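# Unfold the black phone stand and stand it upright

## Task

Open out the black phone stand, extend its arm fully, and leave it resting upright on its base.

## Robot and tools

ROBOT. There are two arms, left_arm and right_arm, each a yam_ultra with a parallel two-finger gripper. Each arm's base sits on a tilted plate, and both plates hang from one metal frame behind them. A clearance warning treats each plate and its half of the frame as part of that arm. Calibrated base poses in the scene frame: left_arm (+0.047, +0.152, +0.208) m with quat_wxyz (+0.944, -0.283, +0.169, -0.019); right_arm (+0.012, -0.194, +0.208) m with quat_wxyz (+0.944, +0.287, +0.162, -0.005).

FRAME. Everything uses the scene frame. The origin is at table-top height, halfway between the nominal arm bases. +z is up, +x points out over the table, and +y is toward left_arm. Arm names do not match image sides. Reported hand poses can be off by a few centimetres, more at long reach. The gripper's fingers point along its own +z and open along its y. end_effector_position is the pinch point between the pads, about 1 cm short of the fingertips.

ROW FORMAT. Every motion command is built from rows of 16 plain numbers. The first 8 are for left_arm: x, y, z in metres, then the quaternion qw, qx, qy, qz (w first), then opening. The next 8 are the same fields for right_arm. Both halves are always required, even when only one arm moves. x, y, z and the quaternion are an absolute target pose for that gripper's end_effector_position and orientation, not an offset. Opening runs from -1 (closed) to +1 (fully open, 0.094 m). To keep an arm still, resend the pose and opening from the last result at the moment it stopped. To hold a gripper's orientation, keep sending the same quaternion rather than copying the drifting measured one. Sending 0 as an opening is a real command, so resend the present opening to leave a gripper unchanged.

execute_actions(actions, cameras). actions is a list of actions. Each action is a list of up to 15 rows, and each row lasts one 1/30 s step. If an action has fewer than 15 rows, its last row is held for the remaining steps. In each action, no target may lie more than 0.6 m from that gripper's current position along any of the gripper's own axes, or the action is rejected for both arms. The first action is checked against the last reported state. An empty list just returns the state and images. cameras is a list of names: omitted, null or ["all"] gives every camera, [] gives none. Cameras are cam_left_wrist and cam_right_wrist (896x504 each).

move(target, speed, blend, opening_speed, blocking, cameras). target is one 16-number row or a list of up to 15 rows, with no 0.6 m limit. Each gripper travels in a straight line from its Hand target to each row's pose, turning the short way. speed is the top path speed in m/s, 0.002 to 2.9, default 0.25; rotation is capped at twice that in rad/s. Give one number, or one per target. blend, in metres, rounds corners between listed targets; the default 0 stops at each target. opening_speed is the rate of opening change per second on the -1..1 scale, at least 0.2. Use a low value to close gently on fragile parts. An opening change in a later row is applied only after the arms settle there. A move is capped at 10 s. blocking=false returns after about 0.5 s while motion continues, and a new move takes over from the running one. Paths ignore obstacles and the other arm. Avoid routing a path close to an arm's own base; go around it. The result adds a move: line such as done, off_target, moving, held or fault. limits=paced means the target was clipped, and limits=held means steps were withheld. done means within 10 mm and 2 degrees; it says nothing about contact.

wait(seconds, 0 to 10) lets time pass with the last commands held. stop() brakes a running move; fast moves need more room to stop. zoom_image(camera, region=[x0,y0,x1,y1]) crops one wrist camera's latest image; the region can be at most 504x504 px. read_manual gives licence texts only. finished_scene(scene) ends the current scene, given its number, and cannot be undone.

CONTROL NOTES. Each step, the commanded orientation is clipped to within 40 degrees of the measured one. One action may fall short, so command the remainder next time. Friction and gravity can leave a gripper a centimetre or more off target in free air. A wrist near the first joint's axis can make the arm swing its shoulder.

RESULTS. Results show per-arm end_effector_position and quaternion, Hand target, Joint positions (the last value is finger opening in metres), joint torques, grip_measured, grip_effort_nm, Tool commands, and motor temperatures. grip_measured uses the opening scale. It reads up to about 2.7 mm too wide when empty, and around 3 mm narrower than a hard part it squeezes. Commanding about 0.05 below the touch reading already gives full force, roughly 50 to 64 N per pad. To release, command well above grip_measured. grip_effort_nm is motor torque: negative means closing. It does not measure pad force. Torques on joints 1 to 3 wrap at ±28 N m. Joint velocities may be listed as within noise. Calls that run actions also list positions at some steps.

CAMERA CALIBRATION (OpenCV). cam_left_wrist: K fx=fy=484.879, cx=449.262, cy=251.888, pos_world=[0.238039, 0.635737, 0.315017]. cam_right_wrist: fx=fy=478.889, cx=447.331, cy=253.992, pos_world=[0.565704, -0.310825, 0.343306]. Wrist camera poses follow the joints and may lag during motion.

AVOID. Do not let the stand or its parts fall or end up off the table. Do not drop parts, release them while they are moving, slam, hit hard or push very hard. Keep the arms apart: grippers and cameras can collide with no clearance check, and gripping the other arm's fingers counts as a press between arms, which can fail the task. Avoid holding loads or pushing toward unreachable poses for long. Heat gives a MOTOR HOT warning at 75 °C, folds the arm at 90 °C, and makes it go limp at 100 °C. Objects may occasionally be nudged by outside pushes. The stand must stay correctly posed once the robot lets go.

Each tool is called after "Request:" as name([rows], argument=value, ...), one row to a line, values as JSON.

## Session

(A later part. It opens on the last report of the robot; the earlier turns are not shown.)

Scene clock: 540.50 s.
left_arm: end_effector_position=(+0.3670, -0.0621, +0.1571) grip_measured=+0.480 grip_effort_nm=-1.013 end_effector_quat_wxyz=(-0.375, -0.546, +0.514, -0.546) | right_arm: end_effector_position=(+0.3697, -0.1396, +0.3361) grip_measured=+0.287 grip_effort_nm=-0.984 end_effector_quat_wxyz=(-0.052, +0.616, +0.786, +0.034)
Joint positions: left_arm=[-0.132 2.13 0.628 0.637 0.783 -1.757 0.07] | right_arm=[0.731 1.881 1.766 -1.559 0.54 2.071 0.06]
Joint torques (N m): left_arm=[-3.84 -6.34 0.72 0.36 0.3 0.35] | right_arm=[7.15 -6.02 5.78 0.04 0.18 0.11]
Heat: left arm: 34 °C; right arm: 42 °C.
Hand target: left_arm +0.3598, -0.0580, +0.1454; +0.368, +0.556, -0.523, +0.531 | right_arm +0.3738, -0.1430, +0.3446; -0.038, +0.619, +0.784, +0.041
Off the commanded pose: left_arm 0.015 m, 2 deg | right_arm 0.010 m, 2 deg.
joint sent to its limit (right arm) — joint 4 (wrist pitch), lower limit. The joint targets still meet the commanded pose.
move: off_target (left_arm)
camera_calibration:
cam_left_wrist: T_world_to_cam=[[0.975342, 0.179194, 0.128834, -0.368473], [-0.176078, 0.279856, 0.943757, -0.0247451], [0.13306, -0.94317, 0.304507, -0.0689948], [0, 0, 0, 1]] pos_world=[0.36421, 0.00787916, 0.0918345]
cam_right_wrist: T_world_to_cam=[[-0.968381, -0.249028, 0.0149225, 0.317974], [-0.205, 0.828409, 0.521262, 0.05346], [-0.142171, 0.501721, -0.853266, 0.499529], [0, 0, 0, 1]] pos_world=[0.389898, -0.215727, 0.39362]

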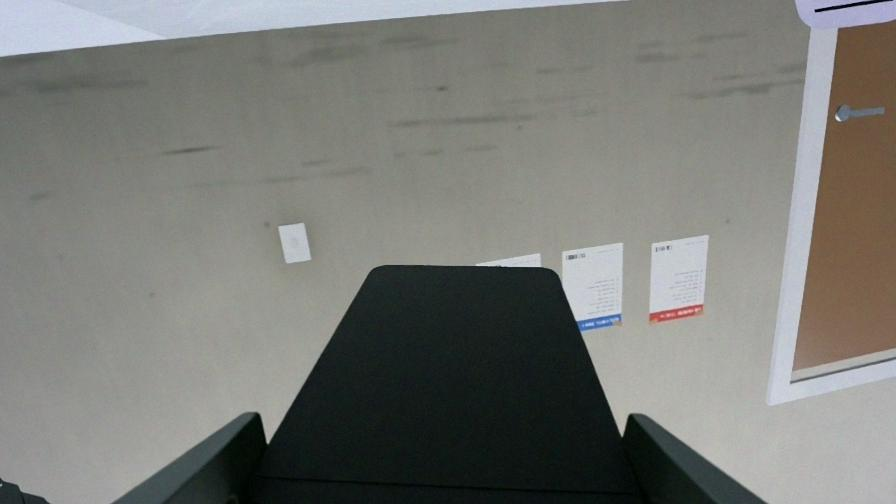

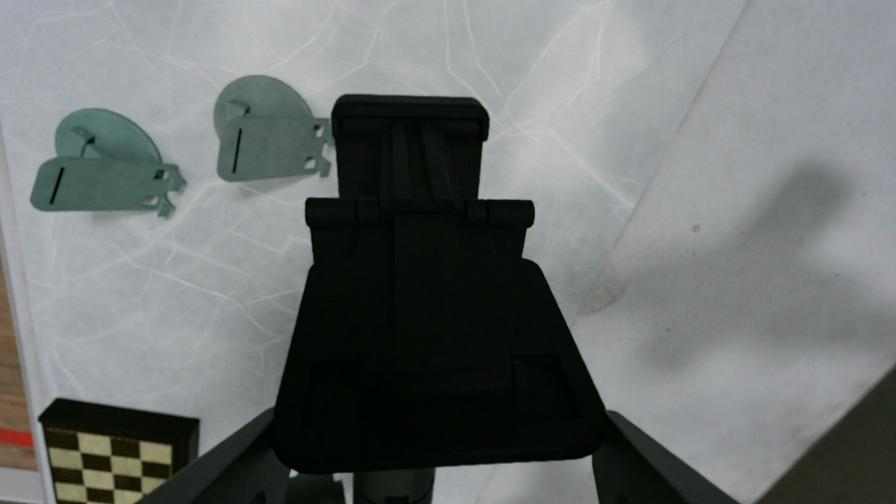

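Request:
move([
  [0.360,-0.058,0.095,0.368,0.556,-0.523,0.531,0,0.374,-0.143,0.295,-0.007,0.639,0.769,0.017,-0.2],
  [0.360,-0.058,0.095,0.368,0.556,-0.523,0.531,0,0.374,-0.173,0.288,0.102,0.627,0.764,-0.115,-0.2],
  [0.360,-0.058,0.095,0.368,0.556,-0.523,0.531,0,0.372,-0.195,0.278,0.21,0.602,0.735,-0.23,-0.2],
], speed=0.08)

Scene clock: 563.30 s.
left_arm: end_effector_position=(+0.3660, -0.0554, +0.0987) grip_measured=+0.480 grip_effort_nm=-1.013 end_effector_quat_wxyz=(-0.358, -0.560, +0.525, -0.531) | right_arm: end_effector_position=(+0.3725, -0.1924, +0.2735) grip_measured=-0.197 grip_effort_nm=-0.090 end_effector_quat_wxyz=(+0.151, +0.550, +0.815, -0.108)
Joint positions: left_arm=[-0.023 2.297 0.712 0.627 0.793 -1.624 0.07] | right_arm=[0.691 1.921 1.476 -1.507 0.995 2.099 0.038]
Joint torques (N m): left_arm=[-4.89 -5.01 1.36 0.34 0.81 0.1] | right_arm=[7.32 -6.17 3.17 -0.41 0.52 -0.03]
Heat: left arm: 35 °C; right arm: 38 °C.
Hand target: left_arm +0.3599, -0.0579, +0.0952; +0.368, +0.556, -0.523, +0.531 | right_arm +0.3724, -0.1951, +0.2777; +0.167, +0.537, +0.819, -0.112
Off the commanded pose: left_arm 0.008 m, 1 deg | right_arm 0.005 m, 19 deg.
joint sent to its limit (right arm) — joint 6 (wrist roll), upper limit. The joint targets are off in orientation, not in position.
move: off_target (right_arm)
camera_calibration:
cam_left_wrist: T_world_to_cam=[[0.974293, 0.180784, 0.134423, -0.3613], [-0.173955, 0.22456, 0.958808, 0.0230185], [0.143151, -0.957544, 0.250235, -0.0439729], [0, 0, 0, 1]] pos_world=[0.362311, 0.0180422, 0.0375002]
cam_right_wrist: T_world_to_cam=[[-0.925538, -0.378205, 0.0184712, 0.266732], [-0.37688, 0.924819, 0.0516795, 0.341394], [-0.036628, 0.0408699, -0.998493, 0.384705], [0, 0, 0, 1]] pos_world=[0.389626, -0.230571, 0.361555]

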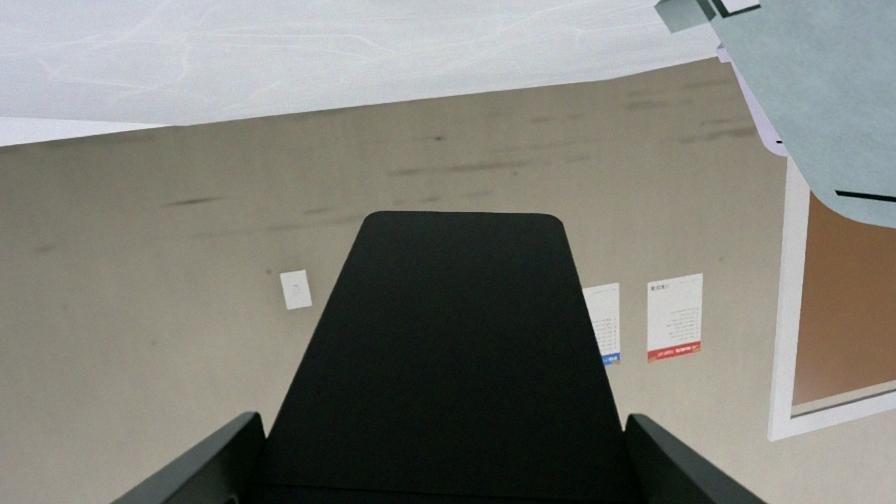

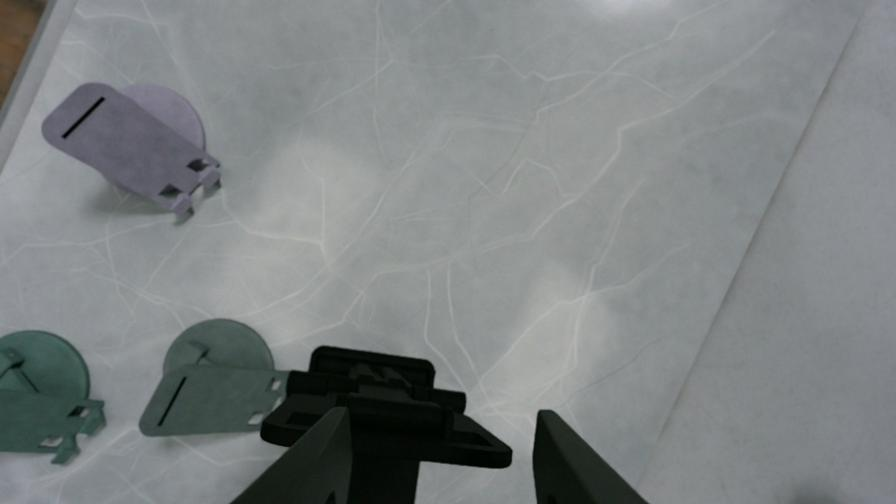

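Request:
move([
  [0.360,-0.058,0.095,0.368,0.556,-0.523,0.531,0,0.374,-0.165,0.345,-0.007,0.639,0.769,0.017,1],
], speed=0.12)

Request:
zoom_image(camera="cam_right_wrist", region=[200, 0, 700, 504])

Scene clock: 573.10 s.
left_arm: end_effector_position=(+0.3660, -0.0554, +0.0987) grip_measured=+0.480 grip_effort_nm=-1.018 end_effector_quat_wxyz=(-0.358, -0.560, +0.526, -0.531) | right_arm: end_effector_position=(+0.3758, -0.1622, +0.3321) grip_measured=+0.997 grip_effort_nm=0.188 end_effector_quat_wxyz=(-0.009, +0.633, +0.774, +0.022)
Joint positions: left_arm=[-0.023 2.297 0.712 0.627 0.793 -1.623 0.07] | right_arm=[0.715 1.844 1.725 -1.555 0.632 2.099 0.094]
Joint torques (N m): left_arm=[-4.82 -5.05 1.4 0.32 0.82 0.09] | right_arm=[7.54 -7.13 5.16 -0.11 -0.07 0]
Heat: left arm: 35 °C; right arm: 38 °C.
Hand target: left_arm +0.3599, -0.0579, +0.0952; +0.368, +0.556, -0.523, +0.531 | right_arm +0.3741, -0.1653, +0.3441; -0.007, +0.632, +0.774, +0.035
Off the commanded pose: left_arm 0.008 m, 1 deg | right_arm 0.013 m, 1 deg.
joint sent to its limit (right arm) — joint 4 (wrist pitch), lower limit; joint 6 (wrist roll), upper limit. The joint targets still meet the commanded pose.
move: off_target (right_arm)
camera_calibration:
cam_left_wrist: T_world_to_cam=[[0.974252, 0.180718, 0.134813, -0.361414], [-0.174269, 0.224213, 0.958832, 0.0231329], [0.143052, -0.957638, 0.249933, -0.043842], [0, 0, 0, 1]] pos_world=[0.362411, 0.0181426, 0.0375001]
cam_right_wrist: T_world_to_cam=[[-0.978367, -0.206067, -0.018303, 0.340123], [-0.19219, 0.872601, 0.449033, 0.101826], [-0.0765596, 0.442837, -0.893327, 0.487393], [0, 0, 0, 1]] pos_world=[0.389649, -0.234601, 0.395904]

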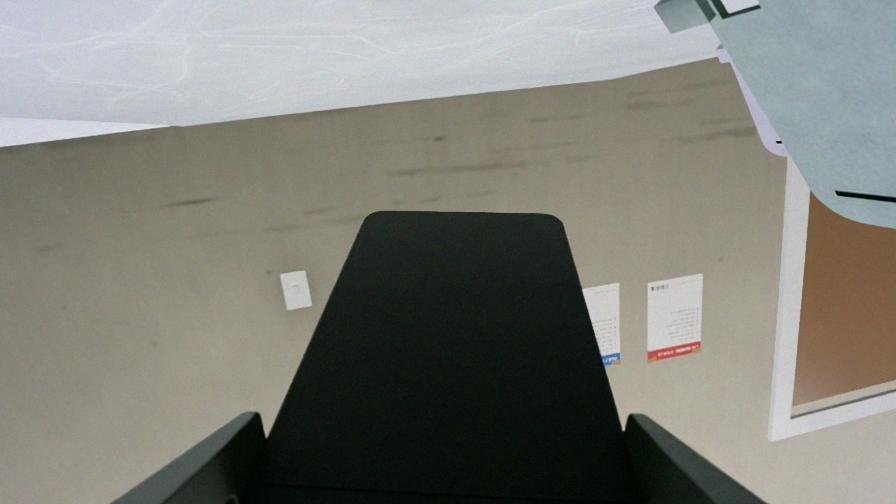

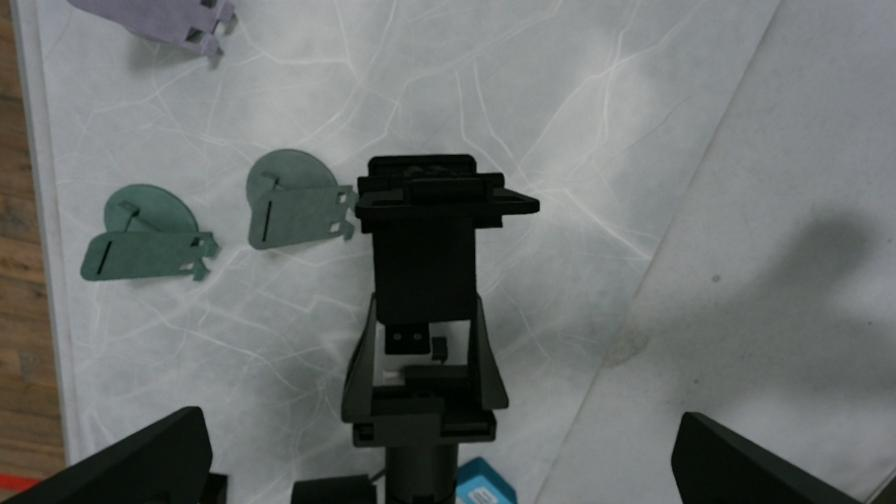

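Scaled by 1.000.

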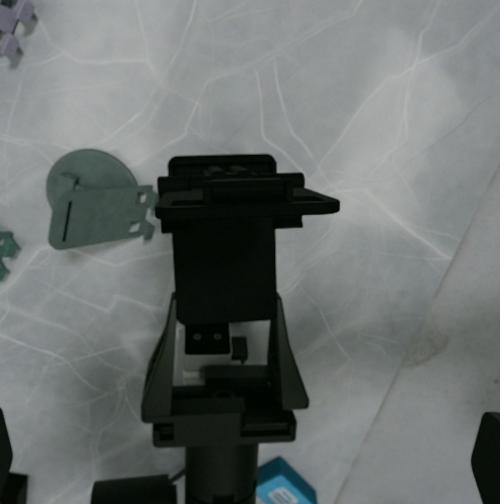

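Request:
move([
  [0.360,-0.058,0.095,0.368,0.556,-0.523,0.531,0,0.382,-0.188,0.30,-0.067,0.636,0.765,0.08,1],
  [0.360,-0.058,0.095,0.368,0.556,-0.523,0.531,0,0.382,-0.183,0.243,-0.067,0.636,0.765,0.08,1],
  [0.360,-0.058,0.095,0.368,0.556,-0.523,0.531,0,0.382,-0.183,0.243,-0.067,0.636,0.765,0.08,-0.3],
], speed=0.12, opening_speed=0.6)

Scene clock: 589.47 s.
left_arm: end_effector_position=(+0.3660, -0.0554, +0.0986) grip_measured=+0.480 grip_effort_nm=-1.013 end_effector_quat_wxyz=(-0.357, -0.559, +0.526, -0.532) | right_arm: end_effector_position=(+0.3825, -0.1801, +0.2403) grip_measured=+0.323 grip_effort_nm=-0.989 end_effector_quat_wxyz=(-0.069, +0.634, +0.767, +0.073)
Joint positions: left_arm=[-0.023 2.297 0.712 0.627 0.793 -1.621 0.07] | right_arm=[0.426 1.707 1.373 -1.093 0.476 1.733 0.062]
Joint torques (N m): left_arm=[-4.77 -5.01 1.4 0.33 0.8 0.05] | right_arm=[5.11 -7.72 3.34 0.26 -0.13 -0.1]
Heat: left arm: 35 °C; right arm: 39 °C.
Hand target: left_arm +0.3599, -0.0579, +0.0952; +0.368, +0.556, -0.523, +0.531 | right_arm +0.3820, -0.1829, +0.2430; -0.067, +0.636, +0.765, +0.080
Off the commanded pose: left_arm 0.008 m, 1 deg | right_arm 0.004 m, 1 deg.
move: done
camera_calibration:
cam_left_wrist: T_world_to_cam=[[0.973982, 0.180209, 0.137421, -0.36162], [-0.176573, 0.223322, 0.958618, 0.0240052], [0.142062, -0.957942, 0.249332, -0.0433873], [0, 0, 0, 1]] pos_world=[0.362614, 0.0182436, 0.0375001]
cam_right_wrist: T_world_to_cam=[[-0.980342, -0.19614, -0.0214084, 0.344488], [-0.171523, 0.793583, 0.583786, 0.105383], [-0.0975144, 0.575982, -0.811625, 0.426185], [0, 0, 0, 1]] pos_world=[0.397351, -0.261538, 0.291756]

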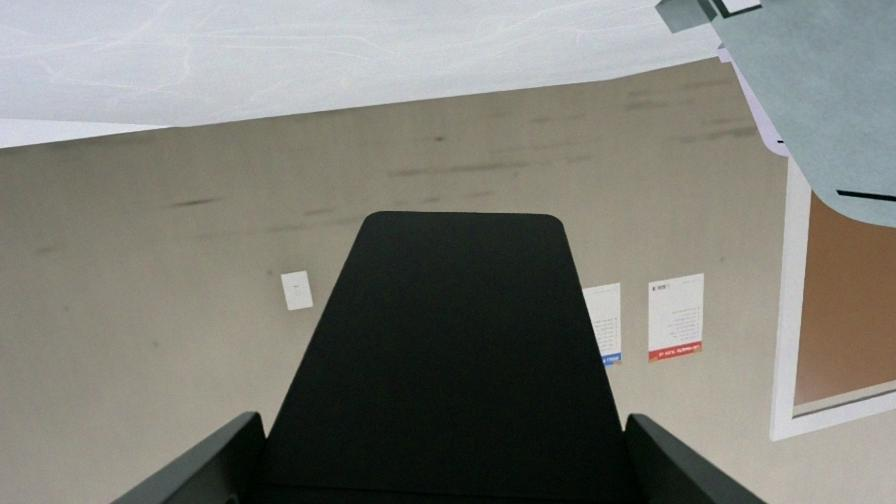

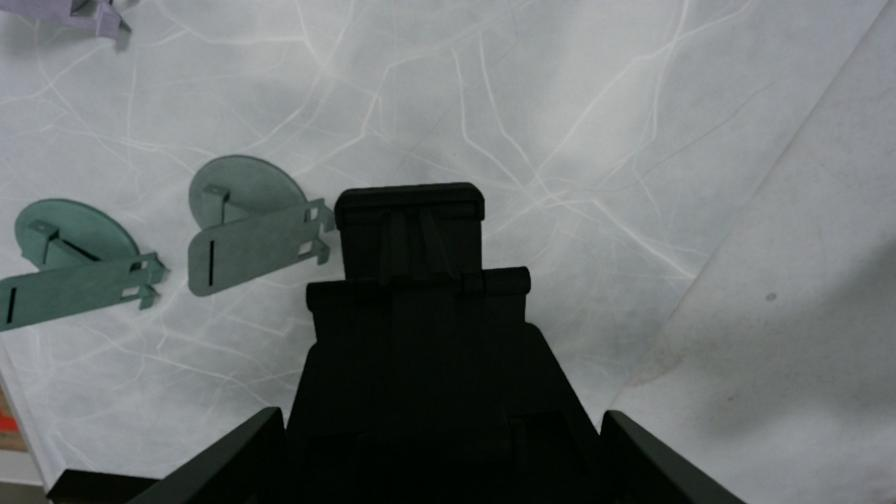

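Request:
move([
  [0.360,-0.058,0.095,0.368,0.556,-0.523,0.531,0,0.382,-0.184,0.248,-0.176,0.614,0.739,0.212,-0.3],
  [0.360,-0.058,0.095,0.368,0.556,-0.523,0.531,0,0.382,-0.184,0.250,-0.280,0.574,0.691,0.337,-0.3],
  [0.360,-0.058,0.095,0.368,0.556,-0.523,0.531,0,0.382,-0.184,0.250,-0.376,0.517,0.622,0.452,-0.3],
], speed=0.15)

Scene clock: 597.47 s.
left_arm: end_effector_position=(+0.3690, -0.0554, +0.1023) grip_measured=+0.480 grip_effort_nm=-1.013 end_effector_quat_wxyz=(-0.343, -0.542, +0.535, -0.550) | right_arm: end_effector_position=(+0.3757, -0.1890, +0.2441) grip_measured=+0.280 grip_effort_nm=-0.979 end_effector_quat_wxyz=(-0.368, +0.539, +0.628, +0.423)
Joint positions: left_arm=[-0.023 2.297 0.712 0.646 0.81 -1.579 0.07] | right_arm=[-0.141 1.666 1.292 -1.067 -0.638 1.124 0.06]
Joint torques (N m): left_arm=[-4.88 -5.14 1.28 0.15 0.62 -0.46] | right_arm=[3.79 -6.08 4.96 -0.53 -1.31 -0.55]
Heat: left arm: 35 °C; right arm: 39 °C.
Hand target: left_arm +0.3599, -0.0579, +0.0954; +0.368, +0.556, -0.523, +0.531 | right_arm +0.3819, -0.1845, +0.2500; -0.374, +0.519, +0.622, +0.452
Off the commanded pose: left_arm 0.012 m, 4 deg | right_arm 0.010 m, 4 deg.
move: off_target (left_arm, right_arm)
camera_calibration:
cam_left_wrist: T_world_to_cam=[[0.964328, 0.180633, 0.193501, -0.36709], [-0.232639, 0.229557, 0.945084, 0.0434029], [0.126294, -0.956387, 0.26339, -0.0402648], [0, 0, 0, 1]] pos_world=[0.369178, 0.0178365, 0.0406181]
cam_right_wrist: T_world_to_cam=[[-0.987771, -0.0677919, -0.140399, 0.392347], [-0.13721, -0.0496208, 0.989298, -0.16214], [-0.0740331, 0.996465, 0.0397123, 0.296615], [0, 0, 0, 1]] pos_world=[0.387261, -0.277014, 0.203711]

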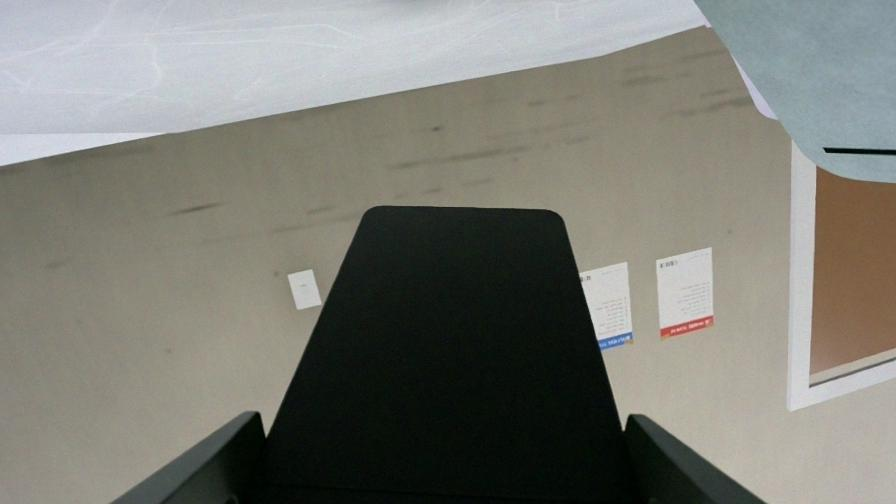

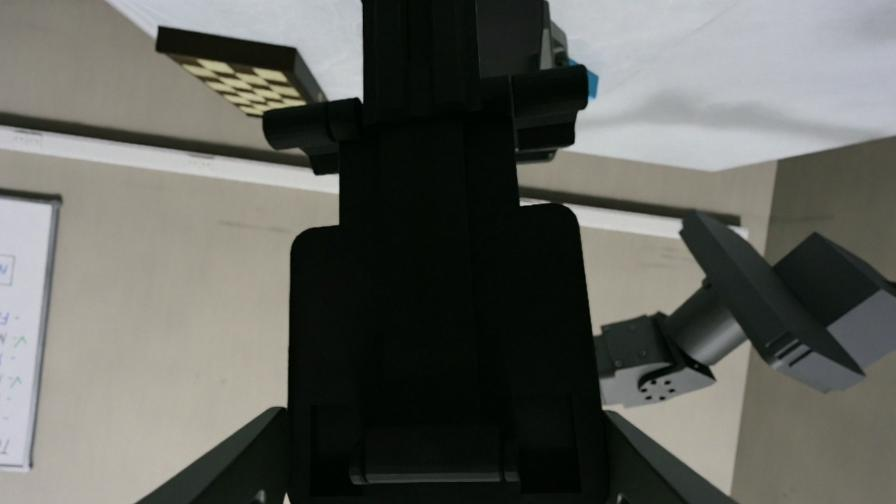

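Request:
move([
  [0.360,-0.058,0.095,0.368,0.556,-0.523,0.531,0,0.378,-0.189,0.244,-0.376,0.517,0.622,0.452,0.6],
  [0.360,-0.058,0.095,0.368,0.556,-0.523,0.531,0,0.380,-0.275,0.26,-0.40,0.50,0.602,0.475,0.6],
  [0.360,-0.058,0.095,0.368,0.556,-0.523,0.531,0,0.380,-0.275,0.195,-0.40,0.50,0.602,0.475,0.6],
], speed=0.12, opening_speed=0.8)

Scene clock: 615.43 s.
left_arm: end_effector_position=(+0.3678, -0.0548, +0.0988) grip_measured=+0.480 grip_effort_nm=-1.013 end_effector_quat_wxyz=(-0.352, -0.557, +0.529, -0.536) | right_arm: end_effector_position=(+0.3755, -0.2774, +0.2068) grip_measured=+0.597 grip_effort_nm=0.188 end_effector_quat_wxyz=(-0.401, +0.502, +0.604, +0.471)
Joint positions: left_arm=[-0.022 2.297 0.712 0.636 0.793 -1.612 0.07] | right_arm=[-0.463 1.937 1.638 -1.516 -0.743 0.608 0.075]
Joint torques (N m): left_arm=[-4.9 -5.04 1.35 0.27 0.8 -0.04] | right_arm=[3.6 -7.51 3.97 -1.02 -0.57 -0.1]
Heat: left arm: 35 °C; right arm: 38 °C.
Hand target: left_arm +0.3599, -0.0579, +0.0953; +0.368, +0.556, -0.523, +0.531 | right_arm +0.3796, -0.2750, +0.1953; -0.400, +0.501, +0.603, +0.476
Off the commanded pose: left_arm 0.009 m, 2 deg | right_arm 0.013 m, 1 deg.
move: off_target (right_arm)
camera_calibration:
cam_left_wrist: T_world_to_cam=[[0.97109, 0.183907, 0.152191, -0.36362], [-0.191638, 0.220461, 0.956385, 0.0296044], [0.142334, -0.957901, 0.249331, -0.0432181], [0, 0, 0, 1]] pos_world=[0.364932, 0.0189469, 0.0378021]
cam_right_wrist: T_world_to_cam=[[-0.983067, -0.0578926, -0.17386, 0.388784], [-0.15991, -0.192288, 0.968222, -0.156391], [-0.089484, 0.979629, 0.179774, 0.358301], [0, 0, 0, 1]] pos_world=[0.389254, -0.358566, 0.154602]

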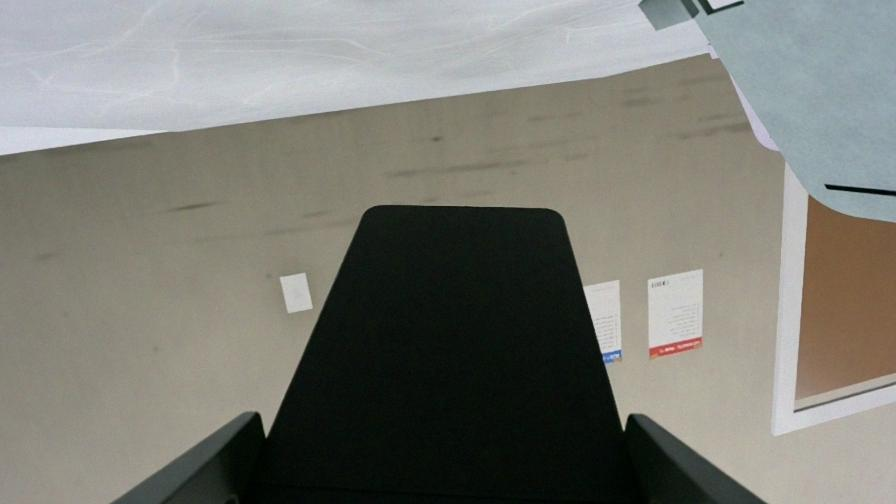

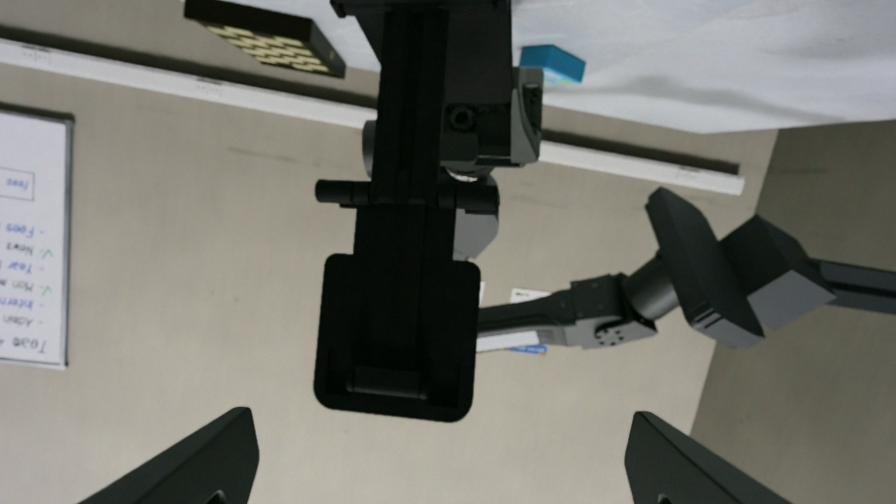

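Request:
move([
  [0.360,-0.058,0.095,0.368,0.556,-0.523,0.531,0,0.395,-0.275,0.172,-0.40,0.50,0.602,0.475,0.9],
  [0.360,-0.058,0.095,0.368,0.556,-0.523,0.531,0,0.396,-0.183,0.158,-0.40,0.50,0.602,0.475,0.9],
  [0.360,-0.058,0.095,0.368,0.556,-0.523,0.531,0,0.396,-0.183,0.158,-0.40,0.50,0.602,0.475,-0.1],
], speed=0.12, opening_speed=0.7)

Scene clock: 624.00 s.
left_arm: end_effector_position=(+0.3677, -0.0548, +0.0987) grip_measured=+0.480 grip_effort_nm=-1.018 end_effector_quat_wxyz=(-0.352, -0.557, +0.528, -0.536) | right_arm: end_effector_position=(+0.3943, -0.1894, +0.1561) grip_measured=-0.097 grip_effort_nm=-0.095 end_effector_quat_wxyz=(-0.398, +0.502, +0.609, +0.467)
Joint positions: left_arm=[-0.022 2.297 0.712 0.635 0.793 -1.613 0.07] | right_arm=[-0.292 2.028 1.451 -1.073 -0.757 0.839 0.042]
Joint torques (N m): left_arm=[-4.96 -5.08 1.35 0.23 0.81 -0.04] | right_arm=[5.63 -9.31 1.52 -0.69 -0.82 0.09]
Heat: left arm: 35 °C; right arm: 39 °C.
Hand target: left_arm +0.3600, -0.0579, +0.0952; +0.368, +0.556, -0.523, +0.531 | right_arm +0.3959, -0.1831, +0.1581; -0.401, +0.500, +0.603, +0.475
Off the commanded pose: left_arm 0.009 m, 2 deg | right_arm 0.007 m, 1 deg.
move: done
camera_calibration:
cam_left_wrist: T_world_to_cam=[[0.971218, 0.183784, 0.151523, -0.363525], [-0.190921, 0.220275, 0.956571, 0.0294158], [0.142426, -0.957968, 0.249023, -0.0431993], [0, 0, 0, 1]] pos_world=[0.364831, 0.0189472, 0.0377018]
cam_right_wrist: T_world_to_cam=[[-0.981936, -0.0659277, -0.177354, 0.402031], [-0.163114, -0.180077, 0.970034, -0.0840834], [-0.0958896, 0.981441, 0.16607, 0.287949], [0, 0, 0, 1]] pos_world=[0.408665, -0.271241, 0.105046]

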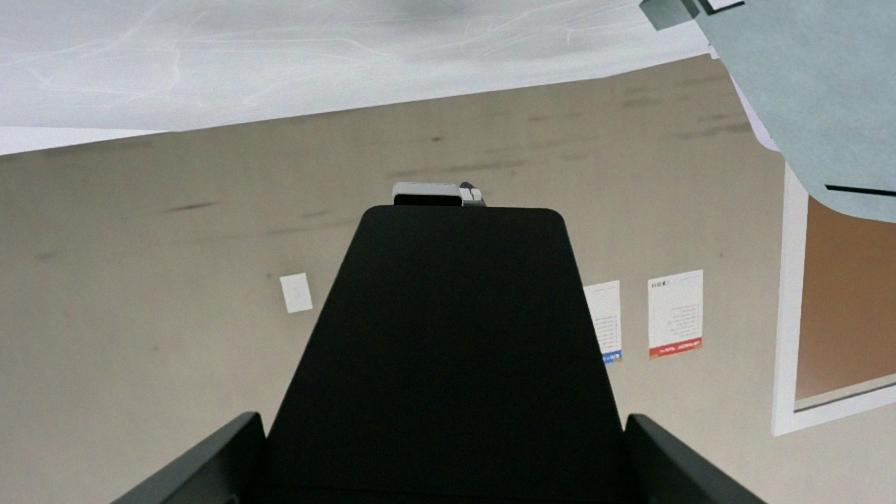

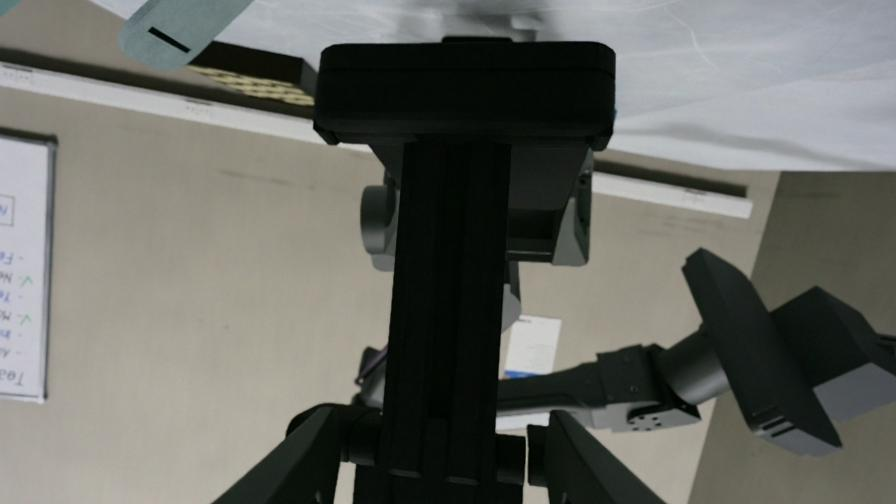

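Request:
move([
  [0.360,-0.058,0.095,0.368,0.556,-0.523,0.531,0,0.398,-0.21,0.168,-0.40,0.50,0.602,0.475,-0.1],
  [0.360,-0.058,0.095,0.368,0.556,-0.523,0.531,0,0.398,-0.21,0.168,-0.40,0.50,0.602,0.475,-0.35],
  [0.360,-0.058,0.095,0.368,0.556,-0.523,0.531,0,0.398,-0.16,0.171,-0.40,0.50,0.602,0.475,-0.35],
  [0.360,-0.058,0.095,0.368,0.556,-0.523,0.531,0,0.398,-0.13,0.186,-0.40,0.50,0.602,0.475,-0.35],
], speed=0.08, opening_speed=0.7)

Scene clock: 638.97 s.
left_arm: end_effector_position=(+0.3694, -0.0494, +0.0964) grip_measured=+0.480 grip_effort_nm=-1.013 end_effector_quat_wxyz=(-0.354, -0.563, +0.520, -0.537) | right_arm: end_effector_position=(+0.3935, -0.1331, +0.1723) grip_measured=-0.347 grip_effort_nm=-0.100 end_effector_quat_wxyz=(-0.407, +0.506, +0.605, +0.461)
Joint positions: left_arm=[-0.001 2.297 0.712 0.635 0.807 -1.618 0.07] | right_arm=[-0.142 1.984 1.309 -0.848 -0.758 1.059 0.031]
Joint torques (N m): left_arm=[-6.72 -5.07 1.29 0.23 0.66 0.02] | right_arm=[7.31 -11.1 1.81 -0.34 -0.87 0.16]
Heat: left arm: 35 °C; right arm: 42 °C.
Hand target: left_arm +0.3598, -0.0576, +0.0951; +0.368, +0.556, -0.523, +0.531 | right_arm +0.3978, -0.1301, +0.1860; -0.401, +0.500, +0.603, +0.476
Off the commanded pose: left_arm 0.013 m, 2 deg | right_arm 0.015 m, 2 deg.
move: off_target (left_arm, right_arm)
camera_calibration:
cam_left_wrist: T_world_to_cam=[[0.970482, 0.198632, 0.136783, -0.363338], [-0.181166, 0.226043, 0.957122, 0.0273796], [0.159196, -0.953651, 0.255356, -0.0442939], [0, 0, 0, 1]] pos_world=[0.364624, 0.0237407, 0.0348036]
cam_right_wrist: T_world_to_cam=[[-0.985878, -0.0695476, -0.15234, 0.404734], [-0.137471, -0.183399, 0.973379, -0.10092], [-0.0956353, 0.980575, 0.171248, 0.228726], [0, 0, 0, 1]] pos_world=[0.407019, -0.214643, 0.120722]

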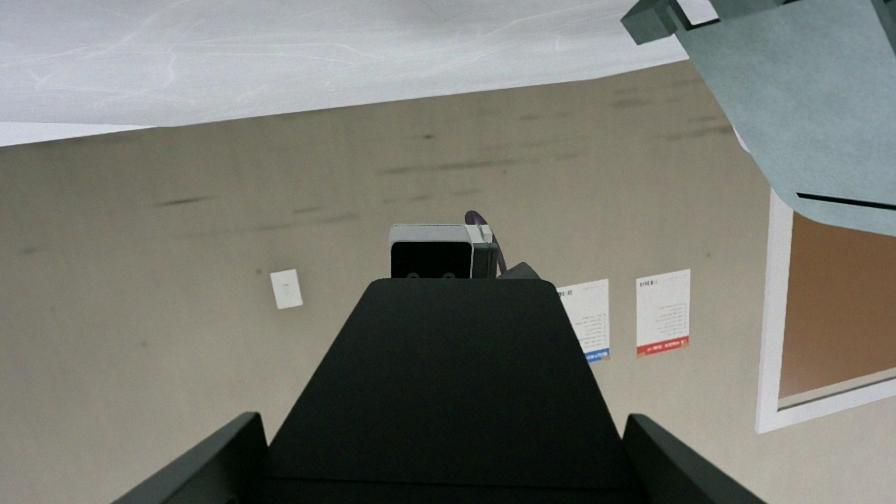

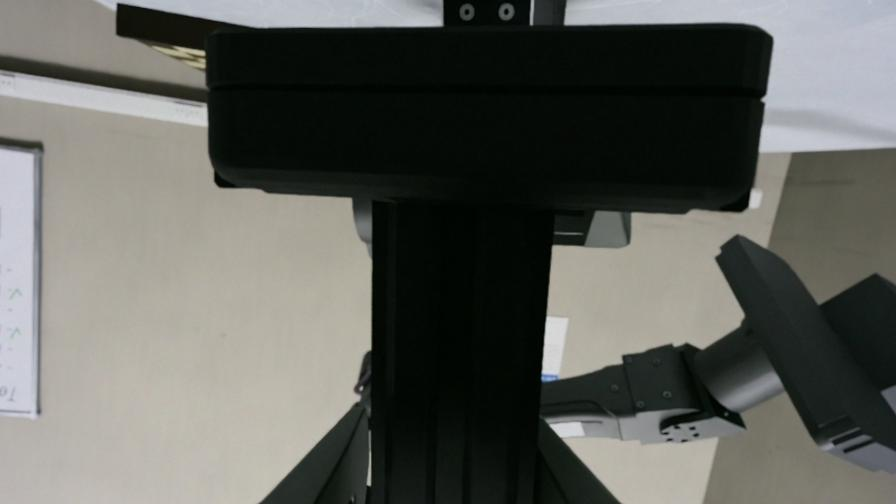

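Request:
move([
  [0.360,-0.058,0.095,0.368,0.556,-0.523,0.531,0,0.398,-0.22,0.18,-0.40,0.50,0.602,0.475,-0.1],
  [0.360,-0.058,0.095,0.368,0.556,-0.523,0.531,0,0.430,-0.29,0.22,-0.40,0.50,0.602,0.475,0.9],
], speed=0.12)

Scene clock: 643.93 s.
left_arm: end_effector_position=(+0.3696, -0.0490, +0.0940) grip_measured=+0.480 grip_effort_nm=-1.013 end_effector_quat_wxyz=(-0.351, -0.566, +0.522, -0.533) | right_arm: end_effector_position=(+0.4299, -0.2932, +0.2262) grip_measured=+0.897 grip_effort_nm=0.188 end_effector_quat_wxyz=(-0.365, +0.517, +0.609, +0.478)
Joint positions: left_arm=[-0.001 2.297 0.714 0.631 0.795 -1.617 0.07] | right_arm=[-0.407 2.006 1.909 -1.562 -0.758 0.729 0.089]
Joint torques (N m): left_arm=[-6.6 -5.16 1.09 0.27 0.79 0.03] | right_arm=[4.04 -9.03 4.33 -1.12 -0.65 -0.05]
Heat: left arm: 35 °C; right arm: 43 °C.
Hand target: left_arm +0.3599, -0.0576, +0.0951; +0.368, +0.556, -0.523, +0.531 | right_arm +0.4297, -0.2897, +0.2200; -0.379, +0.517, +0.600, +0.478
Off the commanded pose: left_arm 0.013 m, 2 deg | right_arm 0.007 m, 5 deg.
joint sent to its limit (right arm) — joint 4 (wrist pitch), lower limit. The joint targets are off in orientation, not in position.
move: off_target (left_arm, right_arm); target 2's new opening was sent with right_arm's hand 0.007 m and 5 deg from that target
camera_calibration:
cam_left_wrist: T_world_to_cam=[[0.970799, 0.197854, 0.13566, -0.363421], [-0.177869, 0.214192, 0.96046, 0.0274556], [0.160973, -0.956544, 0.243129, -0.0430395], [0, 0, 0, 1]] pos_world=[0.364621, 0.0248544, 0.0333961]
cam_right_wrist: T_world_to_cam=[[-0.97716, -0.0151877, -0.211961, 0.463299], [-0.207899, -0.138199, 0.968338, -0.133022], [-0.0439997, 0.990288, 0.131885, 0.369655], [0, 0, 0, 1]] pos_world=[0.441326, -0.377412, 0.178259]

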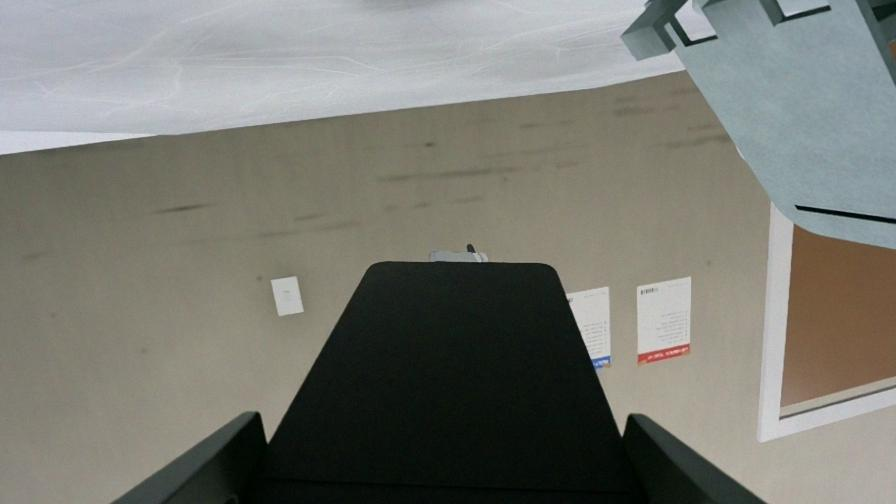

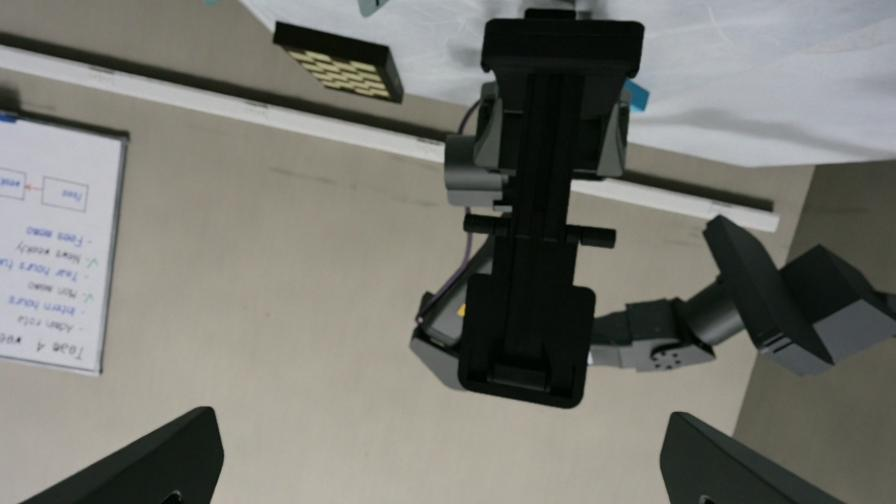

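Request:
move([
  [0.360,-0.058,0.095,0.368,0.556,-0.523,0.531,0,0.42,-0.24,0.31,-0.1,0.63,0.76,0.11,1],
  [0.360,-0.058,0.095,0.368,0.556,-0.523,0.531,0,0.385,-0.172,0.315,-0.007,0.639,0.769,0.017,1],
  [0.360,-0.058,0.095,0.368,0.556,-0.523,0.531,0,0.385,-0.172,0.257,-0.007,0.639,0.769,0.017,1],
  [0.360,-0.058,0.095,0.368,0.556,-0.523,0.531,0,0.385,-0.172,0.257,-0.007,0.639,0.769,0.017,-0.3],
], speed=0.12, opening_speed=0.8)

Scene clock: 661.33 s.
left_arm: end_effector_position=(+0.3696, -0.0490, +0.0940) grip_measured=+0.480 grip_effort_nm=-1.013 end_effector_quat_wxyz=(-0.351, -0.566, +0.522, -0.533) | right_arm: end_effector_position=(+0.3837, -0.1691, +0.2597) grip_measured=-0.297 grip_effort_nm=-0.100 end_effector_quat_wxyz=(-0.019, +0.640, +0.768, +0.021)
Joint positions: left_arm=[-0.001 2.297 0.714 0.631 0.795 -1.617 0.07] | right_arm=[0.549 1.804 1.482 -1.24 0.622 1.915 0.033]
Joint torques (N m): left_arm=[-6.68 -5.07 1.07 0.25 0.79 0.03] | right_arm=[5.61 -6 3.51 0.22 0.21 -0.08]
Heat: left arm: 35 °C; right arm: 43 °C.
Hand target: left_arm +0.3599, -0.0576, +0.0951; +0.368, +0.556, -0.523, +0.531 | right_arm +0.3849, -0.1721, +0.2571; -0.007, +0.639, +0.769, +0.017
Off the commanded pose: left_arm 0.013 m, 2 deg | right_arm 0.004 m, 1 deg.
move: off_target (left_arm)
camera_calibration:
cam_left_wrist: T_world_to_cam=[[0.970799, 0.197854, 0.13566, -0.363421], [-0.177869, 0.214192, 0.96046, 0.0274556], [0.160973, -0.956544, 0.243129, -0.0430395], [0, 0, 0, 1]] pos_world=[0.364621, 0.0248544, 0.0333961]
cam_right_wrist: T_world_to_cam=[[-0.981744, -0.190165, -0.00407959, 0.345373], [-0.170549, 0.870577, 0.461528, 0.130003], [-0.0842147, 0.453798, -0.887116, 0.429587], [0, 0, 0, 1]] pos_world=[0.397417, -0.242446, 0.322503]

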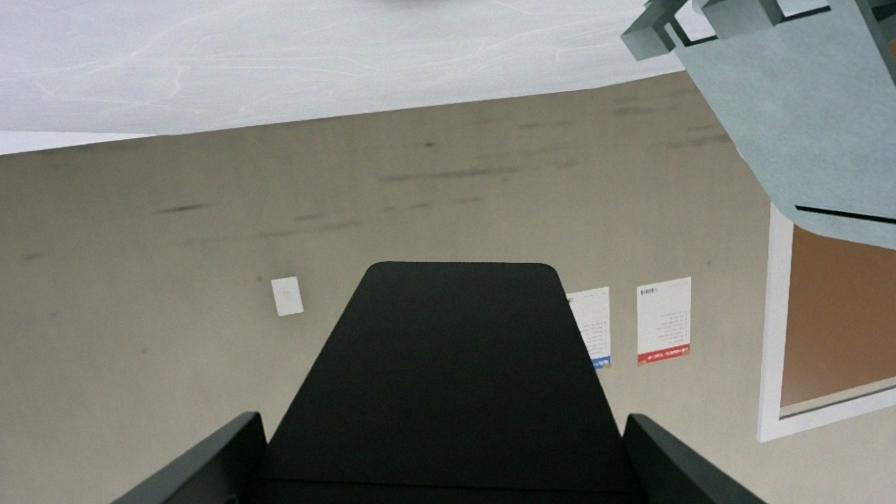

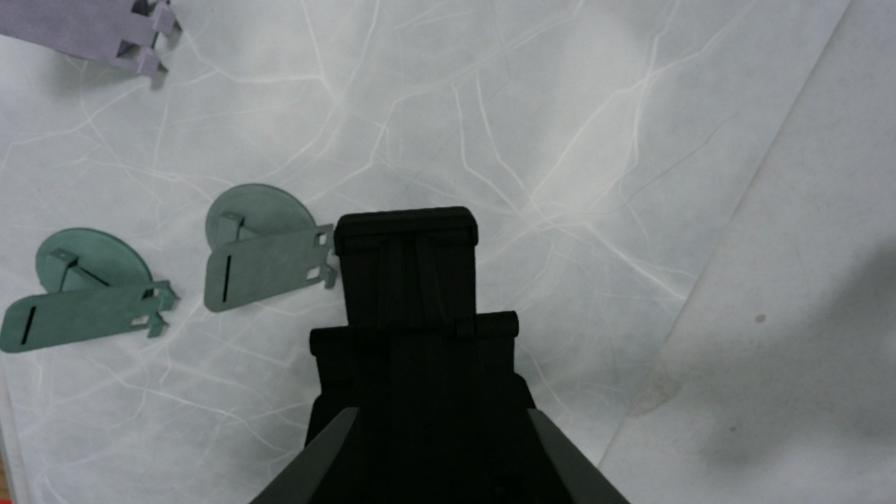

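Request:
move([
  [0.360,-0.058,0.095,0.368,0.556,-0.523,0.531,0,0.385,-0.172,0.257,-0.007,0.639,0.769,0.017,0.9],
  [0.360,-0.058,0.095,0.368,0.556,-0.523,0.531,0,0.385,-0.153,0.252,-0.007,0.639,0.769,0.017,0.9],
  [0.360,-0.058,0.095,0.368,0.556,-0.523,0.531,0,0.385,-0.153,0.252,-0.007,0.639,0.769,0.017,-0.2],
], speed=0.12, opening_speed=0.8)

Scene clock: 667.97 s.
left_arm: end_effector_position=(+0.3696, -0.0490, +0.0940) grip_measured=+0.480 grip_effort_nm=-1.013 end_effector_quat_wxyz=(-0.351, -0.566, +0.522, -0.533) | right_arm: end_effector_position=(+0.3864, -0.1609, +0.2567) grip_measured=-0.197 grip_effort_nm=-0.095 end_effector_quat_wxyz=(-0.017, +0.644, +0.765, +0.025)
Joint positions: left_arm=[-0.001 2.297 0.714 0.631 0.795 -1.617 0.07] | right_arm=[0.557 1.823 1.482 -1.215 0.622 1.929 0.038]
Joint torques (N m): left_arm=[-6.63 -5.14 1.13 0.25 0.81 0.02] | right_arm=[7.6 -4.19 3.48 0.21 0.22 0.09]
Heat: left arm: 35 °C; right arm: 42 °C.
Hand target: left_arm +0.3599, -0.0576, +0.0952; +0.368, +0.556, -0.523, +0.531 | right_arm +0.3848, -0.1532, +0.2521; -0.007, +0.639, +0.769, +0.017
Off the commanded pose: left_arm 0.013 m, 2 deg | right_arm 0.009 m, 2 deg.
move: off_target (left_arm)
camera_calibration:
cam_left_wrist: T_world_to_cam=[[0.970799, 0.197854, 0.13566, -0.363421], [-0.177869, 0.214192, 0.96046, 0.0274556], [0.160973, -0.956544, 0.243129, -0.0430395], [0, 0, 0, 1]] pos_world=[0.364621, 0.0248544, 0.0333961]
cam_right_wrist: T_world_to_cam=[[-0.983703, -0.179413, -0.0118081, 0.353987], [-0.164358, 0.870643, 0.463646, 0.121721], [-0.0729033, 0.458031, -0.885942, 0.419401], [0, 0, 0, 1]] pos_world=[0.3988, -0.234564, 0.319309]

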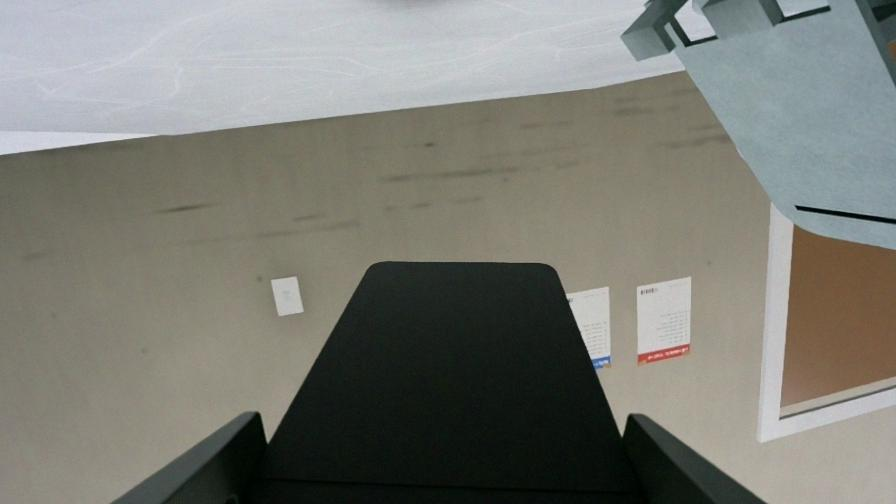

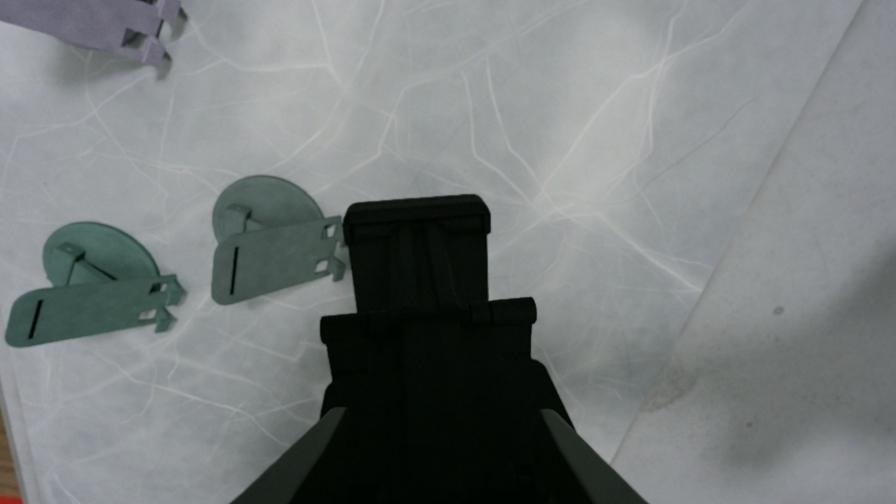

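Request:
move([
  [0.360,-0.058,0.095,0.368,0.556,-0.523,0.531,0,0.386,-0.158,0.285,-0.007,0.639,0.769,0.017,1],
  [0.360,-0.058,0.095,0.368,0.556,-0.523,0.531,0,0.385,-0.139,0.285,-0.007,0.639,0.769,0.017,1],
  [0.360,-0.058,0.095,0.368,0.556,-0.523,0.531,0,0.385,-0.137,0.252,-0.007,0.639,0.769,0.017,1],
  [0.360,-0.058,0.095,0.368,0.556,-0.523,0.531,0,0.385,-0.137,0.252,-0.007,0.639,0.769,0.017,-0.2],
], speed=0.12, opening_speed=0.8)

Scene clock: 674.33 s.
left_arm: end_effector_position=(+0.3706, -0.0486, +0.0933) grip_measured=+0.480 grip_effort_nm=-1.018 end_effector_quat_wxyz=(-0.353, -0.572, +0.518, -0.530) | right_arm: end_effector_position=(+0.3854, -0.1391, +0.2602) grip_measured=+0.309 grip_effort_nm=-0.984 end_effector_quat_wxyz=(-0.015, +0.644, +0.764, +0.028)
Joint positions: left_arm=[-0.001 2.297 0.714 0.635 0.789 -1.634 0.07] | right_arm=[0.607 1.871 1.506 -1.217 0.625 1.988 0.062]
Joint torques (N m): left_arm=[-6.65 -5.18 1.06 0.25 0.84 0.24] | right_arm=[5.98 -4.45 3.55 0.3 0.19 -0.11]
Heat: left arm: 35 °C; right arm: 41 °C.
Hand target: left_arm +0.3600, -0.0575, +0.0952; +0.368, +0.556, -0.523, +0.531 | right_arm +0.3848, -0.1371, +0.2521; -0.007, +0.639, +0.769, +0.017
Off the commanded pose: left_arm 0.014 m, 3 deg | right_arm 0.009 m, 2 deg.
move: off_target (left_arm)
camera_calibration:
cam_left_wrist: T_world_to_cam=[[0.971266, 0.204094, 0.122423, -0.362913], [-0.165915, 0.211869, 0.963111, 0.0234938], [0.170628, -0.95575, 0.239643, -0.0458632], [0, 0, 0, 1]] pos_world=[0.364209, 0.0252571, 0.0327924]
cam_right_wrist: T_world_to_cam=[[-0.984047, -0.176832, -0.0195338, 0.359485], [-0.165569, 0.870082, 0.464267, 0.101192], [-0.0651013, 0.460095, -0.88548, 0.40969], [0, 0, 0, 1]] pos_world=[0.397176, -0.212973, 0.322814]

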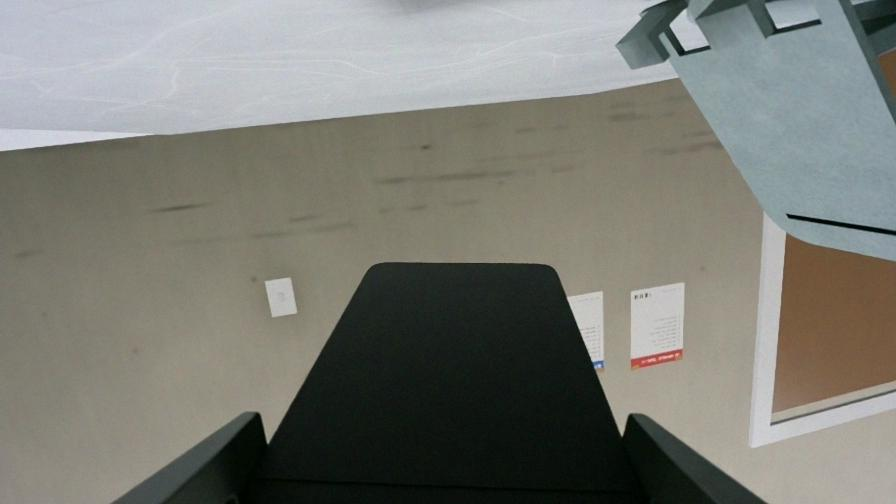

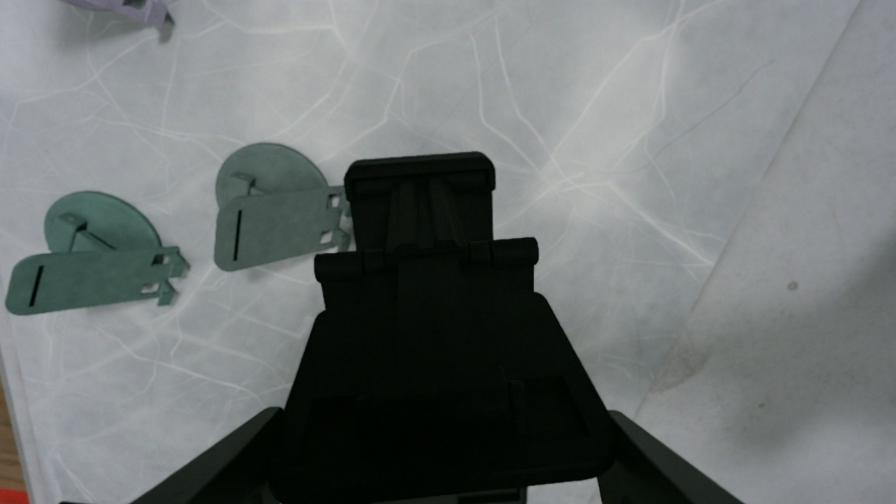

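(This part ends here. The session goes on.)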